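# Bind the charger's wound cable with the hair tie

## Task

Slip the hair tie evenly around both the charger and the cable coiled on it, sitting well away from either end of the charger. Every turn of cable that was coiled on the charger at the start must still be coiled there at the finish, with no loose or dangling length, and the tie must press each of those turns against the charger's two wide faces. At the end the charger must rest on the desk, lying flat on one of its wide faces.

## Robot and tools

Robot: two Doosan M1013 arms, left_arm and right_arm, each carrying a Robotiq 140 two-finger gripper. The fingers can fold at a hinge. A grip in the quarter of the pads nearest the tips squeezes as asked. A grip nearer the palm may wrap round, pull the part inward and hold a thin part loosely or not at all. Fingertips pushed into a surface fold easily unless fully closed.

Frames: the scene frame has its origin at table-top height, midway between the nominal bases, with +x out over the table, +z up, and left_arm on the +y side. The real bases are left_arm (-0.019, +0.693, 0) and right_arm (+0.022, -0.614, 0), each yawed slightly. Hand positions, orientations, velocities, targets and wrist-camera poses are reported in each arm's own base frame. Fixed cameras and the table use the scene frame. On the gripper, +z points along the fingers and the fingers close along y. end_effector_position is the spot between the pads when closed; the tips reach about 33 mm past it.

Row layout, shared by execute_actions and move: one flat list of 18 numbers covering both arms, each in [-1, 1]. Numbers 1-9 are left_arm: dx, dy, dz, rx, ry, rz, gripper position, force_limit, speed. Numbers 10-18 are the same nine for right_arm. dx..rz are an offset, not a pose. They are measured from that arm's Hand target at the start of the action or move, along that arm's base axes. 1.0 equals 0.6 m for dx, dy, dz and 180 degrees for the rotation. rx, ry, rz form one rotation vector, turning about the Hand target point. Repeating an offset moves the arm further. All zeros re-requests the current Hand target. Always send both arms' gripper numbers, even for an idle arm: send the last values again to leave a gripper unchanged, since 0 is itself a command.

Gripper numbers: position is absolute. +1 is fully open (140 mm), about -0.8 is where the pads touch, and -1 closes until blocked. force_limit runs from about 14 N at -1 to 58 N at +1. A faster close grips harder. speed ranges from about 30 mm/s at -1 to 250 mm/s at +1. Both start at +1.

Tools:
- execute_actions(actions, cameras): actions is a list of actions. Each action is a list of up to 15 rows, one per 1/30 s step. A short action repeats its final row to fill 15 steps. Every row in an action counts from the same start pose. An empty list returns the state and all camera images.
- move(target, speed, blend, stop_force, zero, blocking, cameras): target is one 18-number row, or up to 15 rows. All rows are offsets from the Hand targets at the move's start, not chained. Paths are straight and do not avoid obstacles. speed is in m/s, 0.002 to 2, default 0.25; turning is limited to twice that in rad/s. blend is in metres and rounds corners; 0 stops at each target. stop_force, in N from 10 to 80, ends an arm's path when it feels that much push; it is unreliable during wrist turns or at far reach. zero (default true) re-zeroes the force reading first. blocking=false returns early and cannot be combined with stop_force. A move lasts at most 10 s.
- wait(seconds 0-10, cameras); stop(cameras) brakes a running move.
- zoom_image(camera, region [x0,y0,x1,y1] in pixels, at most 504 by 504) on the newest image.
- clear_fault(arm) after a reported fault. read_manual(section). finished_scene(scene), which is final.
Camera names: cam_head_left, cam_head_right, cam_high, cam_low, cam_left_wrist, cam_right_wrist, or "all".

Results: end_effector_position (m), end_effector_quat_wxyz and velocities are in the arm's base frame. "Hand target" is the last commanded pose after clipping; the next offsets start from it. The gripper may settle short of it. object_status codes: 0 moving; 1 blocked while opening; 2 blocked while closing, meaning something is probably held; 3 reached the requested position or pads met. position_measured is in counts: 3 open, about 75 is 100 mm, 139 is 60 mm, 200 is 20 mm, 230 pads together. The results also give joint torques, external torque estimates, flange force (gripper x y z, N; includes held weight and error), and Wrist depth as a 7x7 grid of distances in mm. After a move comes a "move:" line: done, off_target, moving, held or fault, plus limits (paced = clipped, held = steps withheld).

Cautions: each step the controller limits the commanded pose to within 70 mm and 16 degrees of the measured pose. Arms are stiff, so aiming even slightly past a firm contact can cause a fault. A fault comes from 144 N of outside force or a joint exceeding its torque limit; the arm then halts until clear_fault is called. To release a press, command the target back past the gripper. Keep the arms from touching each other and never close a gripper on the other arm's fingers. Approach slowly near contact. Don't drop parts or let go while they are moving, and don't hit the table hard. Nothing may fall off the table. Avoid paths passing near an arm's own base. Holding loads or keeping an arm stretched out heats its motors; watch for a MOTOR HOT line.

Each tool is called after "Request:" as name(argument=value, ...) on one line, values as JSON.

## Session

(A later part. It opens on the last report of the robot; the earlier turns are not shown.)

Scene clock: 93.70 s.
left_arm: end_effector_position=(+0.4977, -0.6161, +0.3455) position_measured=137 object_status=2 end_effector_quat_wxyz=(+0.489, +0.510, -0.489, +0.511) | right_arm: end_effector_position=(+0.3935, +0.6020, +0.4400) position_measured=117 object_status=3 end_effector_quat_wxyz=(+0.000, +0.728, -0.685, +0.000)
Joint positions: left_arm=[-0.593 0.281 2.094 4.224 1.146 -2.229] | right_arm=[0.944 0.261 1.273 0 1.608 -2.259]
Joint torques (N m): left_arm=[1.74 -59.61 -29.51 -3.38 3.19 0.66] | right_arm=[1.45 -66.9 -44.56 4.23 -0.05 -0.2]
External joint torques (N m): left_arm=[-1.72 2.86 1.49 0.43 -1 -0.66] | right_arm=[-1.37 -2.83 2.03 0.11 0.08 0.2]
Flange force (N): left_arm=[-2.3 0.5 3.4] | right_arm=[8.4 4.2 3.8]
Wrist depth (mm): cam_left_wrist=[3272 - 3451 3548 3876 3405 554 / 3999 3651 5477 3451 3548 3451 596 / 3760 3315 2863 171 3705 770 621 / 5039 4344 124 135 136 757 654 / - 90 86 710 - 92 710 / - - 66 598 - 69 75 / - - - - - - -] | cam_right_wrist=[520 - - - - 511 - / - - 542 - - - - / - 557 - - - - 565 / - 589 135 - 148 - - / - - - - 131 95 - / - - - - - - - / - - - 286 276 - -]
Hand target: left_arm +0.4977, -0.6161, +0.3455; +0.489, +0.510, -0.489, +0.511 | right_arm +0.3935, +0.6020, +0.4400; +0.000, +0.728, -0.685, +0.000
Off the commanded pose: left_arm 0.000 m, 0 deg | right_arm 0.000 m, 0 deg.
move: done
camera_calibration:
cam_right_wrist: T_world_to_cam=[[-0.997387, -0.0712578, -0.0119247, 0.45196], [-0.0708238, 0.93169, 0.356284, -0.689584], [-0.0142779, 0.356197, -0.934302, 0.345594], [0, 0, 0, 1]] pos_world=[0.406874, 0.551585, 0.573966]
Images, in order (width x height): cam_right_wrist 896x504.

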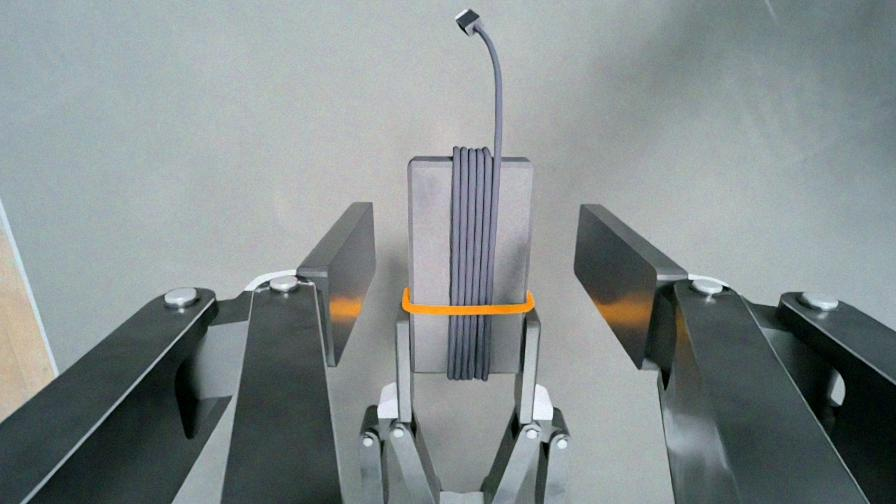

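Request:
move(target=[[0,0,0,0,0,0,-1,-0.5,-1,0,0,-0.1217,0,0,0,0.1,-0.3,-1]], speed=0.1)

Request:
move(target=[[0,0,0,0,0,0,-1,-0.5,-1,0,0,0,0,0,0,-1,-0.3,-1]])

Request:
wait(seconds=0.7, cameras=["cam_right_wrist","cam_low"])

Scene clock: 95.10 s.
left_arm: end_effector_position=(+0.4977, -0.6161, +0.3455) position_measured=137 object_status=2 end_effector_quat_wxyz=(+0.489, +0.510, -0.489, +0.511) | right_arm: end_effector_position=(+0.3935, +0.6020, +0.3670) position_measured=117 object_status=3 end_effector_quat_wxyz=(+0.000, +0.728, -0.685, +0.000)
Joint positions: left_arm=[-0.593 0.281 2.094 4.224 1.146 -2.229] | right_arm=[0.944 0.264 1.399 0 1.478 -2.259]
Joint torques (N m): left_arm=[1.53 -59.2 -29.54 -3.34 3.22 0.67] | right_arm=[1.33 -67.16 -44.89 4.23 0.06 -0.12]
External joint torques (N m): left_arm=[-1.53 2.44 1.48 0.39 -1.03 -0.67] | right_arm=[-1.28 -2.72 2.52 0.09 -0.03 0.12]
Flange force (N): left_arm=[-1.7 0.7 2.9] | right_arm=[8.9 4.6 3.7]
Wrist depth (mm): cam_left_wrist=[- 3189 194 - 198 3359 550 / 3451 3499 205 - 3705 3451 587 / - 3705 3189 171 3705 766 670 / 3936 3548 124 135 137 768 658 / 2929 90 86 139 - 92 653 / - - 66 - - 69 75 / - - - - - - -] | cam_right_wrist=[- - - 435 446 453 - / - - - - - - - / 524 492 - - - - 516 / 500 - 136 148 153 - - / - - - 155 - 95 - / - - - 167 - - - / - - - 179 181 - -]
Hand target: left_arm +0.4977, -0.6161, +0.3455; +0.489, +0.510, -0.489, +0.511 | right_arm +0.3935, +0.6020, +0.3670; +0.000, +0.728, -0.685, +0.000
Off the commanded pose: left_arm 0.000 m, 0 deg | right_arm 0.000 m, 0 deg.
move: done

Scene clock: 95.87 s.
left_arm: end_effector_position=(+0.4978, -0.6161, +0.3455) position_measured=137 object_status=2 end_effector_quat_wxyz=(+0.489, +0.510, -0.489, +0.511) | right_arm: end_effector_position=(+0.3935, +0.6020, +0.3669) position_measured=137 object_status=0 end_effector_quat_wxyz=(+0.000, +0.728, -0.685, +0.000)
Joint positions: left_arm=[-0.593 0.281 2.094 4.224 1.146 -2.229] | right_arm=[0.944 0.264 1.399 0 1.478 -2.259]
Joint torques (N m): left_arm=[-8.98 -63.21 -28.42 -0.35 7.29 0.73] | right_arm=[-4.26 -62.83 -47.17 1.74 -3.59 -0.06]
External joint torques (N m): left_arm=[9.06 6.29 0.13 -2.62 -5.1 -0.73] | right_arm=[4.31 -6.61 4.94 2.56 3.62 0.06]
Flange force (N): left_arm=[-4.5 -11.8 -0.7] | right_arm=[11.8 16.3 0.6]
Wrist depth (mm): cam_left_wrist=[3499 - 198 - 201 3272 546 / 3359 - 209 3936 210 3999 594 / 3705 3548 2799 172 4420 759 625 / 4499 - 125 135 136 763 661 / 2964 90 86 - - 92 658 / - - 66 - - 69 75 / - - - - - - -] | cam_right_wrist=[- 457 450 - 450 - - / - - - - - - - / - - 500 149 148 484 - / - - 516 149 125 - - / - - - 160 128 89 - / - - - 166 - - - / - - - 182 - - -]
Hand target: left_arm +0.4977, -0.6161, +0.3455; +0.489, +0.510, -0.489, +0.511 | right_arm +0.3935, +0.6020, +0.3670; +0.000, +0.728, -0.685, +0.000
Off the commanded pose: left_arm 0.000 m, 0 deg | right_arm 0.000 m, 0 deg.
move: done

Scene clock: 96.57 s.
left_arm: end_effector_position=(+0.4977, -0.6161, +0.3455) position_measured=137 object_status=2 end_effector_quat_wxyz=(+0.489, +0.510, -0.489, +0.511) | right_arm: end_effector_position=(+0.3935, +0.6020, +0.3669) position_measured=137 object_status=2 end_effector_quat_wxyz=(+0.000, +0.728, -0.685, +0.000)
Joint positions: left_arm=[-0.593 0.281 2.094 4.224 1.146 -2.229] | right_arm=[0.944 0.264 1.399 0 1.478 -2.259]
Joint torques (N m): left_arm=[-9.07 -63.08 -28.13 -0.22 7.39 0.68] | right_arm=[-4.24 -62.87 -47.25 1.7 -3.66 -0.02]
External joint torques (N m): left_arm=[9.03 6.36 0.16 -2.72 -5.2 -0.68] | right_arm=[4.27 -6.65 5.01 2.61 3.69 0.02]
Flange force (N): left_arm=[-4.6 -11.6 -0.4] | right_arm=[12.0 16.3 0.6]
Wrist depth (mm): cam_left_wrist=[2863 - 194 - 198 - 548 / - - - 221 226 3499 598 / 3548 4581 3189 171 210 763 622 / 4199 4940 125 135 136 734 654 / - 90 86 - - 92 685 / - - 66 - - 69 75 / - - - - - - -] | cam_right_wrist=[- 453 453 454 - - 449 / 472 - - 467 470 - 465 / - - - 151 150 - - / - - - 149 146 - 554 / - - - 158 128 89 - / - - - 168 - - - / - - - 180 - - -]
Hand target: left_arm +0.4977, -0.6161, +0.3455; +0.489, +0.510, -0.489, +0.511 | right_arm +0.3935, +0.6020, +0.3670; +0.000, +0.728, -0.685, +0.000
Tool commands: left_gripper/position=-1.0 left_gripper/force_limit=-0.5 left_gripper/speed=-1.0 right_gripper/position=-1.0 right_gripper/force_limit=-0.3 right_gripper/speed=-1.0
Off the commanded pose: left_arm 0.000 m, 0 deg | right_arm 0.000 m, 0 deg.
wait: 0.70 s; at rest by 0.17 s
camera_calibration:
cam_right_wrist: T_world_to_cam=[[-0.997392, -0.0711981, -0.0117969, 0.450995], [-0.0707225, 0.931695, 0.356291, -0.663623], [-0.0143761, 0.356196, -0.934301, 0.27743], [0, 0, 0, 1]] pos_world=[0.406874, 0.551585, 0.500966]
Images, in order (width x height): cam_low 896x504, cam_right_wrist 896x504.

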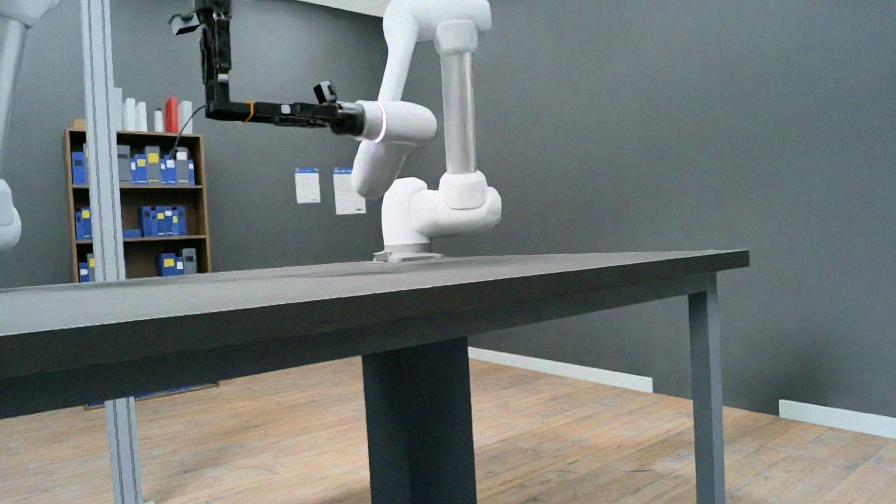

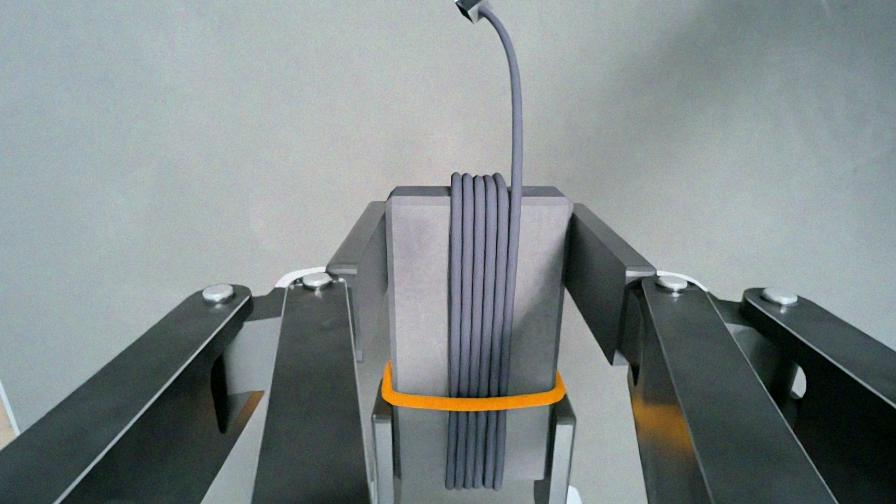

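Request:
move(target=[[0,0,0,0,0,0,0.05,-0.5,-1,0,0,0,0,0,0,-1,-0.3,-1]])

Request:
move(target=[[-0.012,0.3,0.05,0,0,0,0.05,-0.5,-1,0,0,0,0,0,0,-1,-0.3,-1],[-0.11,0.6,0.25,0,0,0,0.05,-0.5,-1,0,0,0,0,0,0,-1,-0.3,-1]], speed=0.2, blend=[0.05,0])

Request:
move(target=[[0,0,0,0,0,0,0.05,-0.5,-1,0,0,-0.34,0,0,0,-1,-0.3,-1],[0,0,0,0,0,0,0.05,-0.5,-1,0.009,0.15,-0.52,0,0,0,-1,-0.3,-1]], speed=0.14, blend=[0.02,0], cameras=["cam_right_wrist","cam_low"])

Request:
zoom_image(camera="cam_low", region=[170, 200, 350, 310])

Scene clock: 97.77 s.
left_arm: end_effector_position=(+0.4977, -0.6161, +0.3455) position_measured=123 object_status=0 end_effector_quat_wxyz=(+0.489, +0.510, -0.489, +0.511) | right_arm: end_effector_position=(+0.3935, +0.6020, +0.3670) position_measured=137 object_status=2 end_effector_quat_wxyz=(+0.000, +0.728, -0.685, +0.000)
Joint positions: left_arm=[-0.593 0.281 2.094 4.224 1.146 -2.229] | right_arm=[0.944 0.264 1.399 0 1.478 -2.259]
Joint torques (N m): left_arm=[1.68 -57.47 -27.83 -2.79 2.31 0.67] | right_arm=[1.13 -68.88 -46.25 4.31 -0.13 -0.18]
External joint torques (N m): left_arm=[-1.86 0.84 -0.05 -0.14 -0.12 -0.68] | right_arm=[-1.11 -1.23 3.78 0.02 0.17 0.18]
Flange force (N): left_arm=[0.2 0.6 3.5] | right_arm=[8.8 4.9 5.6]
Wrist depth (mm): cam_left_wrist=[- - 195 3272 198 3451 560 / 3548 - - - 210 - 597 / 3651 - 2964 172 4344 787 627 / 3936 - 132 135 137 763 653 / - 87 106 137 - 91 - / - - 564 - - 66 72 / - - - - - - 72] | cam_right_wrist=[454 465 449 447 453 - - / - 462 476 - 469 - 462 / - - - 484 - 486 493 / - - - 146 150 521 - / - - - - 128 89 - / - - - - - - - / - - - 177 183 - -]
Hand target: left_arm +0.4977, -0.6161, +0.3455; +0.489, +0.510, -0.489, +0.511 | right_arm +0.3935, +0.6020, +0.3670; +0.000, +0.728, -0.685, +0.000
Off the commanded pose: left_arm 0.000 m, 0 deg | right_arm 0.000 m, 0 deg.
move: done

Scene clock: 100.27 s.
left_arm: end_effector_position=(+0.4317, -0.2561, +0.4955) position_measured=123 object_status=3 end_effector_quat_wxyz=(+0.489, +0.510, -0.489, +0.511) | right_arm: end_effector_position=(+0.3935, +0.6020, +0.3669) position_measured=137 object_status=2 end_effector_quat_wxyz=(+0.000, +0.728, -0.685, +0.000)
Joint positions: left_arm=[0.099 -0.104 2.187 4.74 1.619 -2.628] | right_arm=[0.944 0.264 1.399 0 1.478 -2.259]
Joint torques (N m): left_arm=[2.17 -25.65 -34.16 -2.03 1.58 0.71] | right_arm=[1.29 -69.02 -46.39 4.29 -0.13 -0.19]
External joint torques (N m): left_arm=[-2.18 2.14 -0.11 -0.27 -0.23 -0.71] | right_arm=[-1.34 -0.79 3.94 0.03 0.16 0.19]
Flange force (N): left_arm=[-0.4 -4.0 5.5] | right_arm=[8.6 4.4 5.9]
Wrist depth (mm): cam_left_wrist=[- 3651 - 502 3499 815 - / 3651 - 4063 559 4270 951 - / 3936 3599 3035 3705 4063 1041 4270 / 3760 4753 121 - 149 1041 3599 / - 86 121 - - 92 3315 / - - - - - 66 72 / - - - - - - 72] | cam_right_wrist=[450 453 449 450 448 449 449 / 469 476 - - - 422 - / - 508 - - 486 - - / - 538 511 - 147 - - / - - - 160 113 89 - / - - - 168 - - - / - - - - - - -]
Hand target: left_arm +0.4317, -0.2561, +0.4955; +0.489, +0.510, -0.489, +0.511 | right_arm +0.3935, +0.6020, +0.3670; +0.000, +0.728, -0.685, +0.000
Off the commanded pose: left_arm 0.000 m, 0 deg | right_arm 0.000 m, 0 deg.
move: done

Scene clock: 103.10 s.
left_arm: end_effector_position=(+0.4317, -0.2561, +0.4955) position_measured=123 object_status=3 end_effector_quat_wxyz=(+0.489, +0.510, -0.489, +0.511) | right_arm: end_effector_position=(+0.3989, +0.6920, +0.0550) position_measured=137 object_status=2 end_effector_quat_wxyz=(+0.000, +0.728, -0.685, +0.000)
Joint positions: left_arm=[0.099 -0.104 2.187 4.74 1.619 -2.628] | right_arm=[1.005 0.548 1.578 0 1.016 -2.198]
Joint torques (N m): left_arm=[1.62 -25.56 -34.22 -2.06 1.46 0.64] | right_arm=[1.14 -89.75 -39.79 3.68 -0.15 -0.21]
External joint torques (N m): left_arm=[-1.58 2 -0.06 -0.24 -0.11 -0.64] | right_arm=[-1.13 -1.26 3.57 0.02 0.18 0.21]
Flange force (N): left_arm=[-0.5 -3.6 3.8] | right_arm=[8.9 4.5 1.1]
Wrist depth (mm): cam_left_wrist=[3817 3936 - - 730 686 3599 / - - - - 575 821 - / 3705 4665 478 463 486 4063 - / 2831 4270 132 422 149 1041 4499 / - 86 108 527 131 91 - / - - 600 607 - 66 72 / - - - 639 690 - 72] | cam_right_wrist=[171 171 171 170 170 173 170 / 179 179 179 179 179 179 178 / 187 188 189 184 185 188 188 / 199 199 197 147 127 198 198 / 209 - - 159 114 89 207 / - - - 168 223 - - / - - - 241 - - -]
Hand target: left_arm +0.4317, -0.2561, +0.4955; +0.489, +0.510, -0.489, +0.511 | right_arm +0.3989, +0.6920, +0.0550; +0.000, +0.728, -0.685, +0.000
Off the commanded pose: left_arm 0.000 m, 0 deg | right_arm 0.000 m, 0 deg.
move: done
camera_calibration:
cam_right_wrist: T_world_to_cam=[[-0.997394, -0.0711642, -0.0118907, 0.459104], [-0.0707243, 0.931697, 0.356284, -0.63593], [-0.0142761, 0.356197, -0.934302, -0.0460931], [0, 0, 0, 1]] pos_world=[0.412274, 0.641585, 0.188966]
Images, in order (width x height): cam_low 896x504, cam_right_wrist 896x504.

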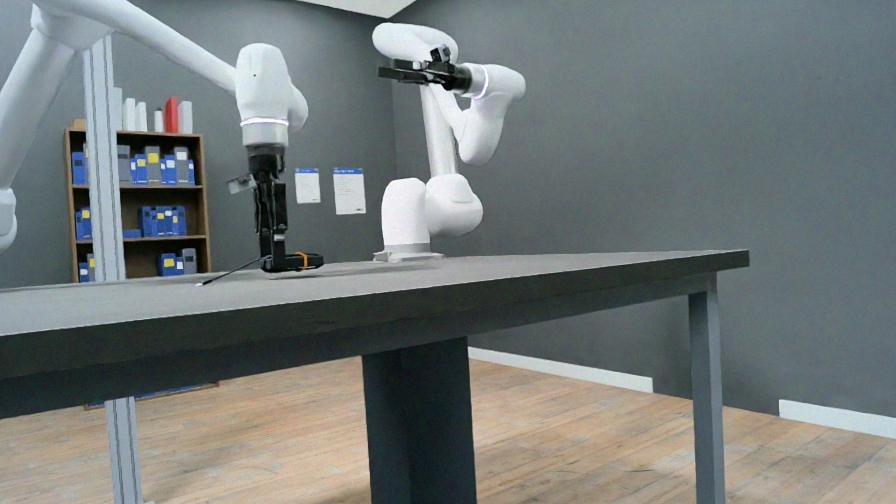

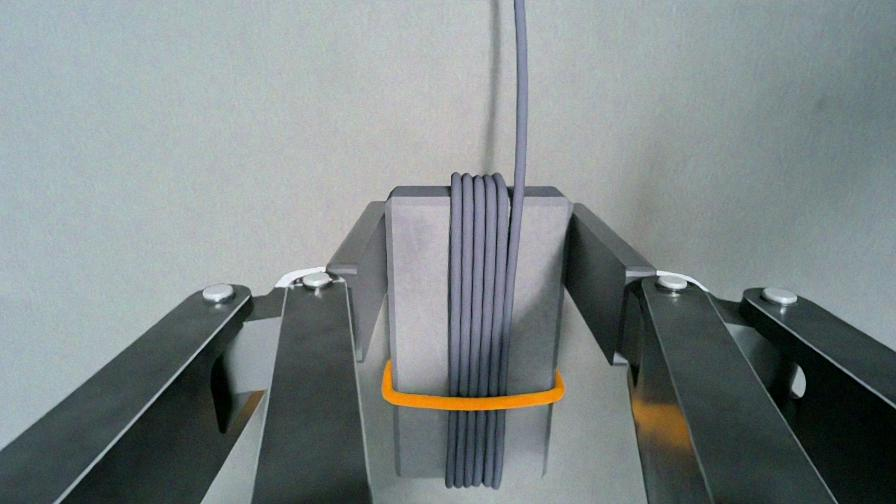

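Scaled by 2.800 from the camera's 896x504 image, which has a finer 1280x720 frame.

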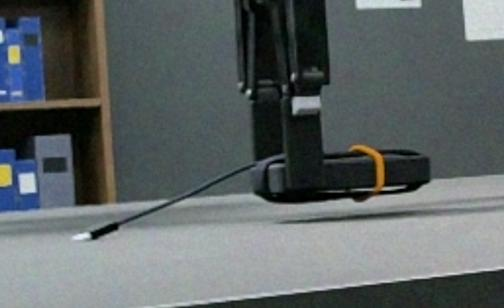

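Request:
move(target=[[0,0,0,0,0,0,0.05,-0.5,-1,0,0,-0.04,0,0,0,-1,-0.3,-1]], speed=0.012, stop_force=10, cameras=["cam_low"])

Request:
zoom_image(camera="cam_low", region=[200, 220, 380, 310])

Scene clock: 105.60 s.
left_arm: end_effector_position=(+0.4317, -0.2561, +0.4955) position_measured=123 object_status=3 end_effector_quat_wxyz=(+0.489, +0.510, -0.489, +0.511) | right_arm: end_effector_position=(+0.3989, +0.6921, +0.0384) position_measured=137 object_status=2 end_effector_quat_wxyz=(+0.000, +0.728, -0.685, +0.000)
Joint positions: left_arm=[0.099 -0.104 2.187 4.74 1.619 -2.628] | right_arm=[1.005 0.562 1.589 0 0.991 -2.198]
Joint torques (N m): left_arm=[1.66 -25.54 -34.15 -2.04 1.46 0.68] | right_arm=[2.06 -79.46 -33.59 3.72 -0.65 -0.17]
External joint torques (N m): left_arm=[-1.67 2.06 -0.17 -0.26 -0.11 -0.68] | right_arm=[-2.03 -11.87 -1.94 -0.09 0.68 0.17]
Flange force (N): left_arm=[-0.3 -3.9 4.0] | right_arm=[10.5 4.1 -12.7]
Wrist depth (mm): cam_left_wrist=[- 3499 - - 700 702 - / - 3936 6145 3876 624 818 4270 / 5360 3315 3705 3936 3936 4344 - / 4753 3599 132 436 149 1050 3451 / - 86 108 512 149 92 3499 / - - 104 600 - 66 72 / - - - - - - 72] | cam_right_wrist=[155 156 155 155 155 155 154 / 165 165 165 165 161 163 165 / 174 172 172 168 172 171 173 / 182 182 178 148 147 179 181 / 190 - - - 128 89 - / - - - 159 - - - / - - - 174 - - -]
Hand target: left_arm +0.4317, -0.2561, +0.4955; +0.489, +0.510, -0.489, +0.511 | right_arm +0.3989, +0.6921, +0.0385; +0.000, +0.728, -0.685, +0.000 (not the last commanded pose)
Off the commanded pose: left_arm 0.000 m, 0 deg | right_arm 0.007 m, 0 deg.
move: contact (right_arm)
Images, in order (width x height): cam_low 896x504.

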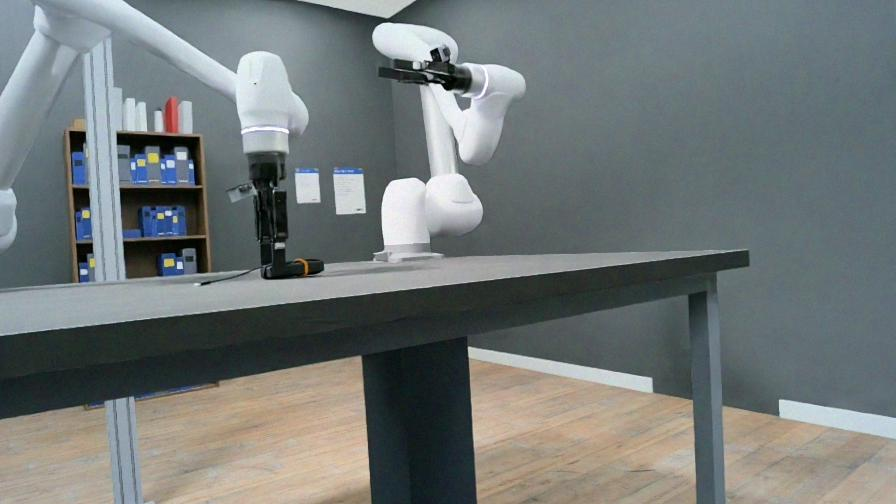

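Scaled by 2.800 from the camera's 896x504 image, which has a finer 1280x720 frame.

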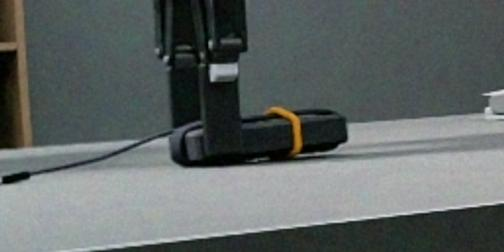

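Request:
move(target=[[0,0,0,0,0,0,0.05,-0.5,-1,0,0,-0.002,0,0,0,0.1,-0.3,-1]])

Request:
move(target=[[0,0,0,0,0,0,0.05,-0.5,-1,0,0,0.3,0,0,0,0.1,-0.3,-1]], speed=0.14, cameras=["cam_right_wrist","cam_low"])

Request:
zoom_image(camera="cam_low", region=[180, 220, 360, 310])

Request:
zoom_image(camera="cam_right_wrist", region=[320, 50, 620, 400])

Scene clock: 106.67 s.
left_arm: end_effector_position=(+0.4317, -0.2561, +0.4955) position_measured=123 object_status=3 end_effector_quat_wxyz=(+0.489, +0.510, -0.489, +0.511) | right_arm: end_effector_position=(+0.3989, +0.6921, +0.0373) position_measured=117 object_status=0 end_effector_quat_wxyz=(+0.000, +0.728, -0.685, +0.000)
Joint positions: left_arm=[0.099 -0.104 2.187 4.74 1.619 -2.628] | right_arm=[1.005 0.563 1.589 0 0.989 -2.198]
Joint torques (N m): left_arm=[1.74 -25.57 -34.27 -2.05 1.45 0.65] | right_arm=[1.25 -88.08 -37.8 3.56 -0.08 -0.21]
External joint torques (N m): left_arm=[-1.75 2.02 0 -0.25 -0.1 -0.65] | right_arm=[-1.33 -3.54 2.17 0.08 0.1 0.21]
Flange force (N): left_arm=[-0.5 -3.6 4.2] | right_arm=[8.9 4.2 -1.9]
Wrist depth (mm): cam_left_wrist=[3599 2597 - 3149 694 692 3548 / 2333 3817 3599 3999 571 782 3705 / - 4063 3760 4063 490 958 4499 / 4420 4199 132 435 149 3315 4130 / - 86 108 497 149 92 - / - - 573 569 - 66 72 / - - - - - - 72] | cam_right_wrist=[154 156 154 154 154 154 154 / 162 164 162 162 162 160 163 / 169 172 171 167 169 170 172 / 181 180 137 145 139 178 180 / - - 94 158 131 95 - / - - 205 162 167 - - / - - 216 176 220 - -]
Hand target: left_arm +0.4317, -0.2561, +0.4955; +0.489, +0.510, -0.489, +0.511 | right_arm +0.3989, +0.6921, +0.0373; +0.000, +0.728, -0.685, +0.000
Off the commanded pose: left_arm 0.000 m, 0 deg | right_arm 0.000 m, 0 deg.
move: done

Scene clock: 108.33 s.
left_arm: end_effector_position=(+0.4317, -0.2561, +0.4955) position_measured=123 object_status=3 end_effector_quat_wxyz=(+0.489, +0.510, -0.489, +0.511) | right_arm: end_effector_position=(+0.3989, +0.6920, +0.2172) position_measured=117 object_status=3 end_effector_quat_wxyz=(+0.000, +0.728, -0.685, +0.000)
Joint positions: left_arm=[0.099 -0.104 2.187 4.74 1.619 -2.628] | right_arm=[1.005 0.439 1.429 0 1.273 -2.198]
Joint torques (N m): left_arm=[1.95 -25.42 -34.14 -2.04 1.42 0.67] | right_arm=[1.11 -81.69 -43.3 4.04 -0.05 -0.19]
External joint torques (N m): left_arm=[-1.93 1.78 -0.25 -0.27 -0.07 -0.67] | right_arm=[-1.07 -3.58 2.63 0.11 0.08 0.19]
Flange force (N): left_arm=[0.1 -3.5 4.6] | right_arm=[10.4 5.5 1.2]
Wrist depth (mm): cam_left_wrist=[- - 408 368 326 790 3999 / - 3548 453 388 340 923 3548 / 3359 3705 3817 484 4270 1028 4344 / 3760 3359 132 530 149 1041 4199 / - 86 121 1130 - 91 3230 / - - 105 - 843 66 72 / - - - - - - 72] | cam_right_wrist=[317 319 318 314 316 315 317 / 333 332 326 331 324 329 325 / 347 352 - 343 347 351 344 / 369 373 137 - 360 367 - / - - 137 389 - 95 - / - - 417 415 - - - / - - - 435 - - -]
Hand target: left_arm +0.4317, -0.2561, +0.4955; +0.489, +0.510, -0.489, +0.511 | right_arm +0.3989, +0.6921, +0.2173; +0.000, +0.728, -0.685, +0.000
Off the commanded pose: left_arm 0.000 m, 0 deg | right_arm 0.000 m, 0 deg.
move: done
camera_calibration:
cam_right_wrist: T_world_to_cam=[[-0.997394, -0.0711642, -0.0118907, 0.461033], [-0.0707243, 0.931697, 0.356284, -0.69372], [-0.0142761, 0.356197, -0.934302, 0.105451], [0, 0, 0, 1]] pos_world=[0.412274, 0.641585, 0.351166]
Images, in order (width x height): cam_low 896x504, cam_right_wrist 896x504.

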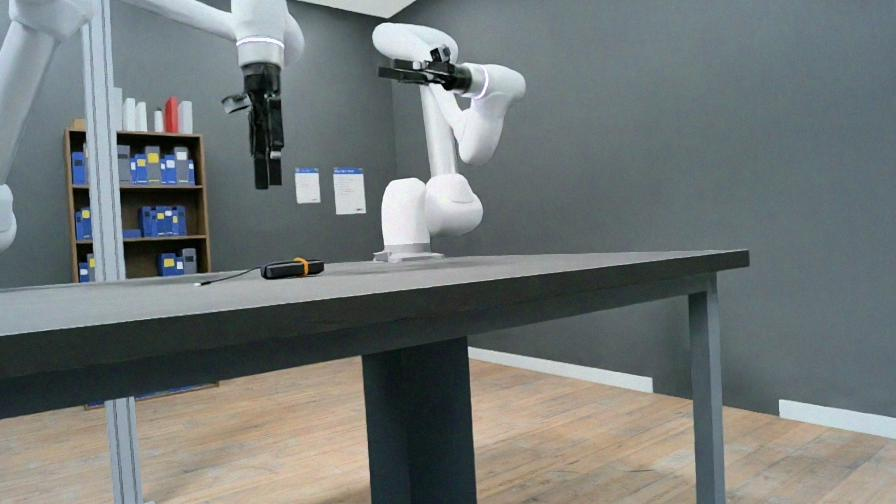

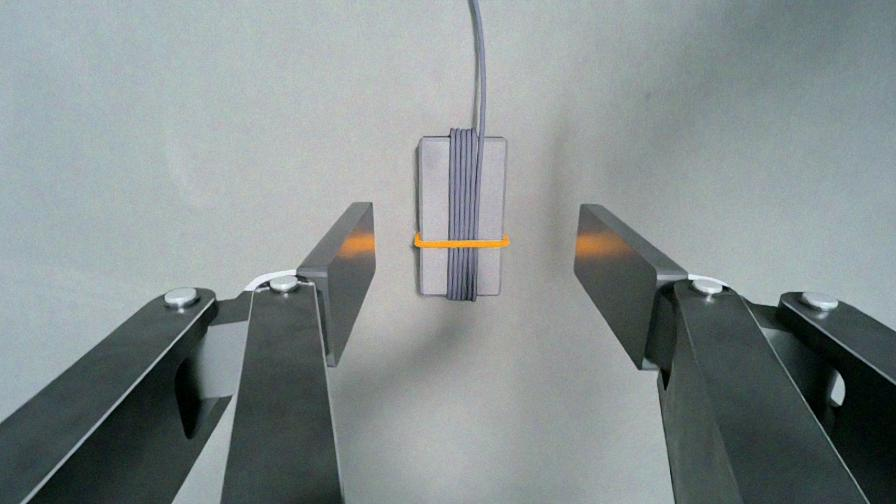

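Scaled by 2.800 from the camera's 896x504 image, which has a finer 1280x720 frame.

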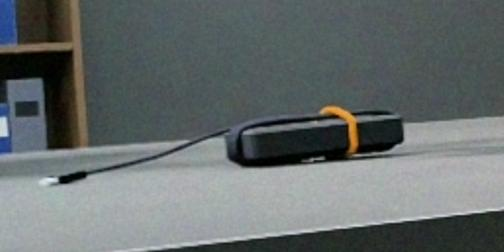

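Scaled by 1.440 from the camera's 896x504 image, which has a finer 1280x720 frame.

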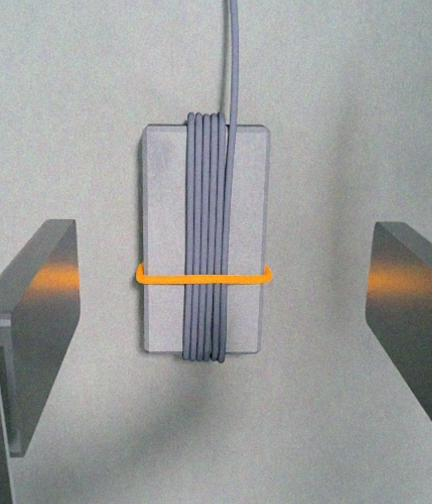

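Excellent result.

Request:
finished_scene(scene=2)

The scene is finished: the task was done.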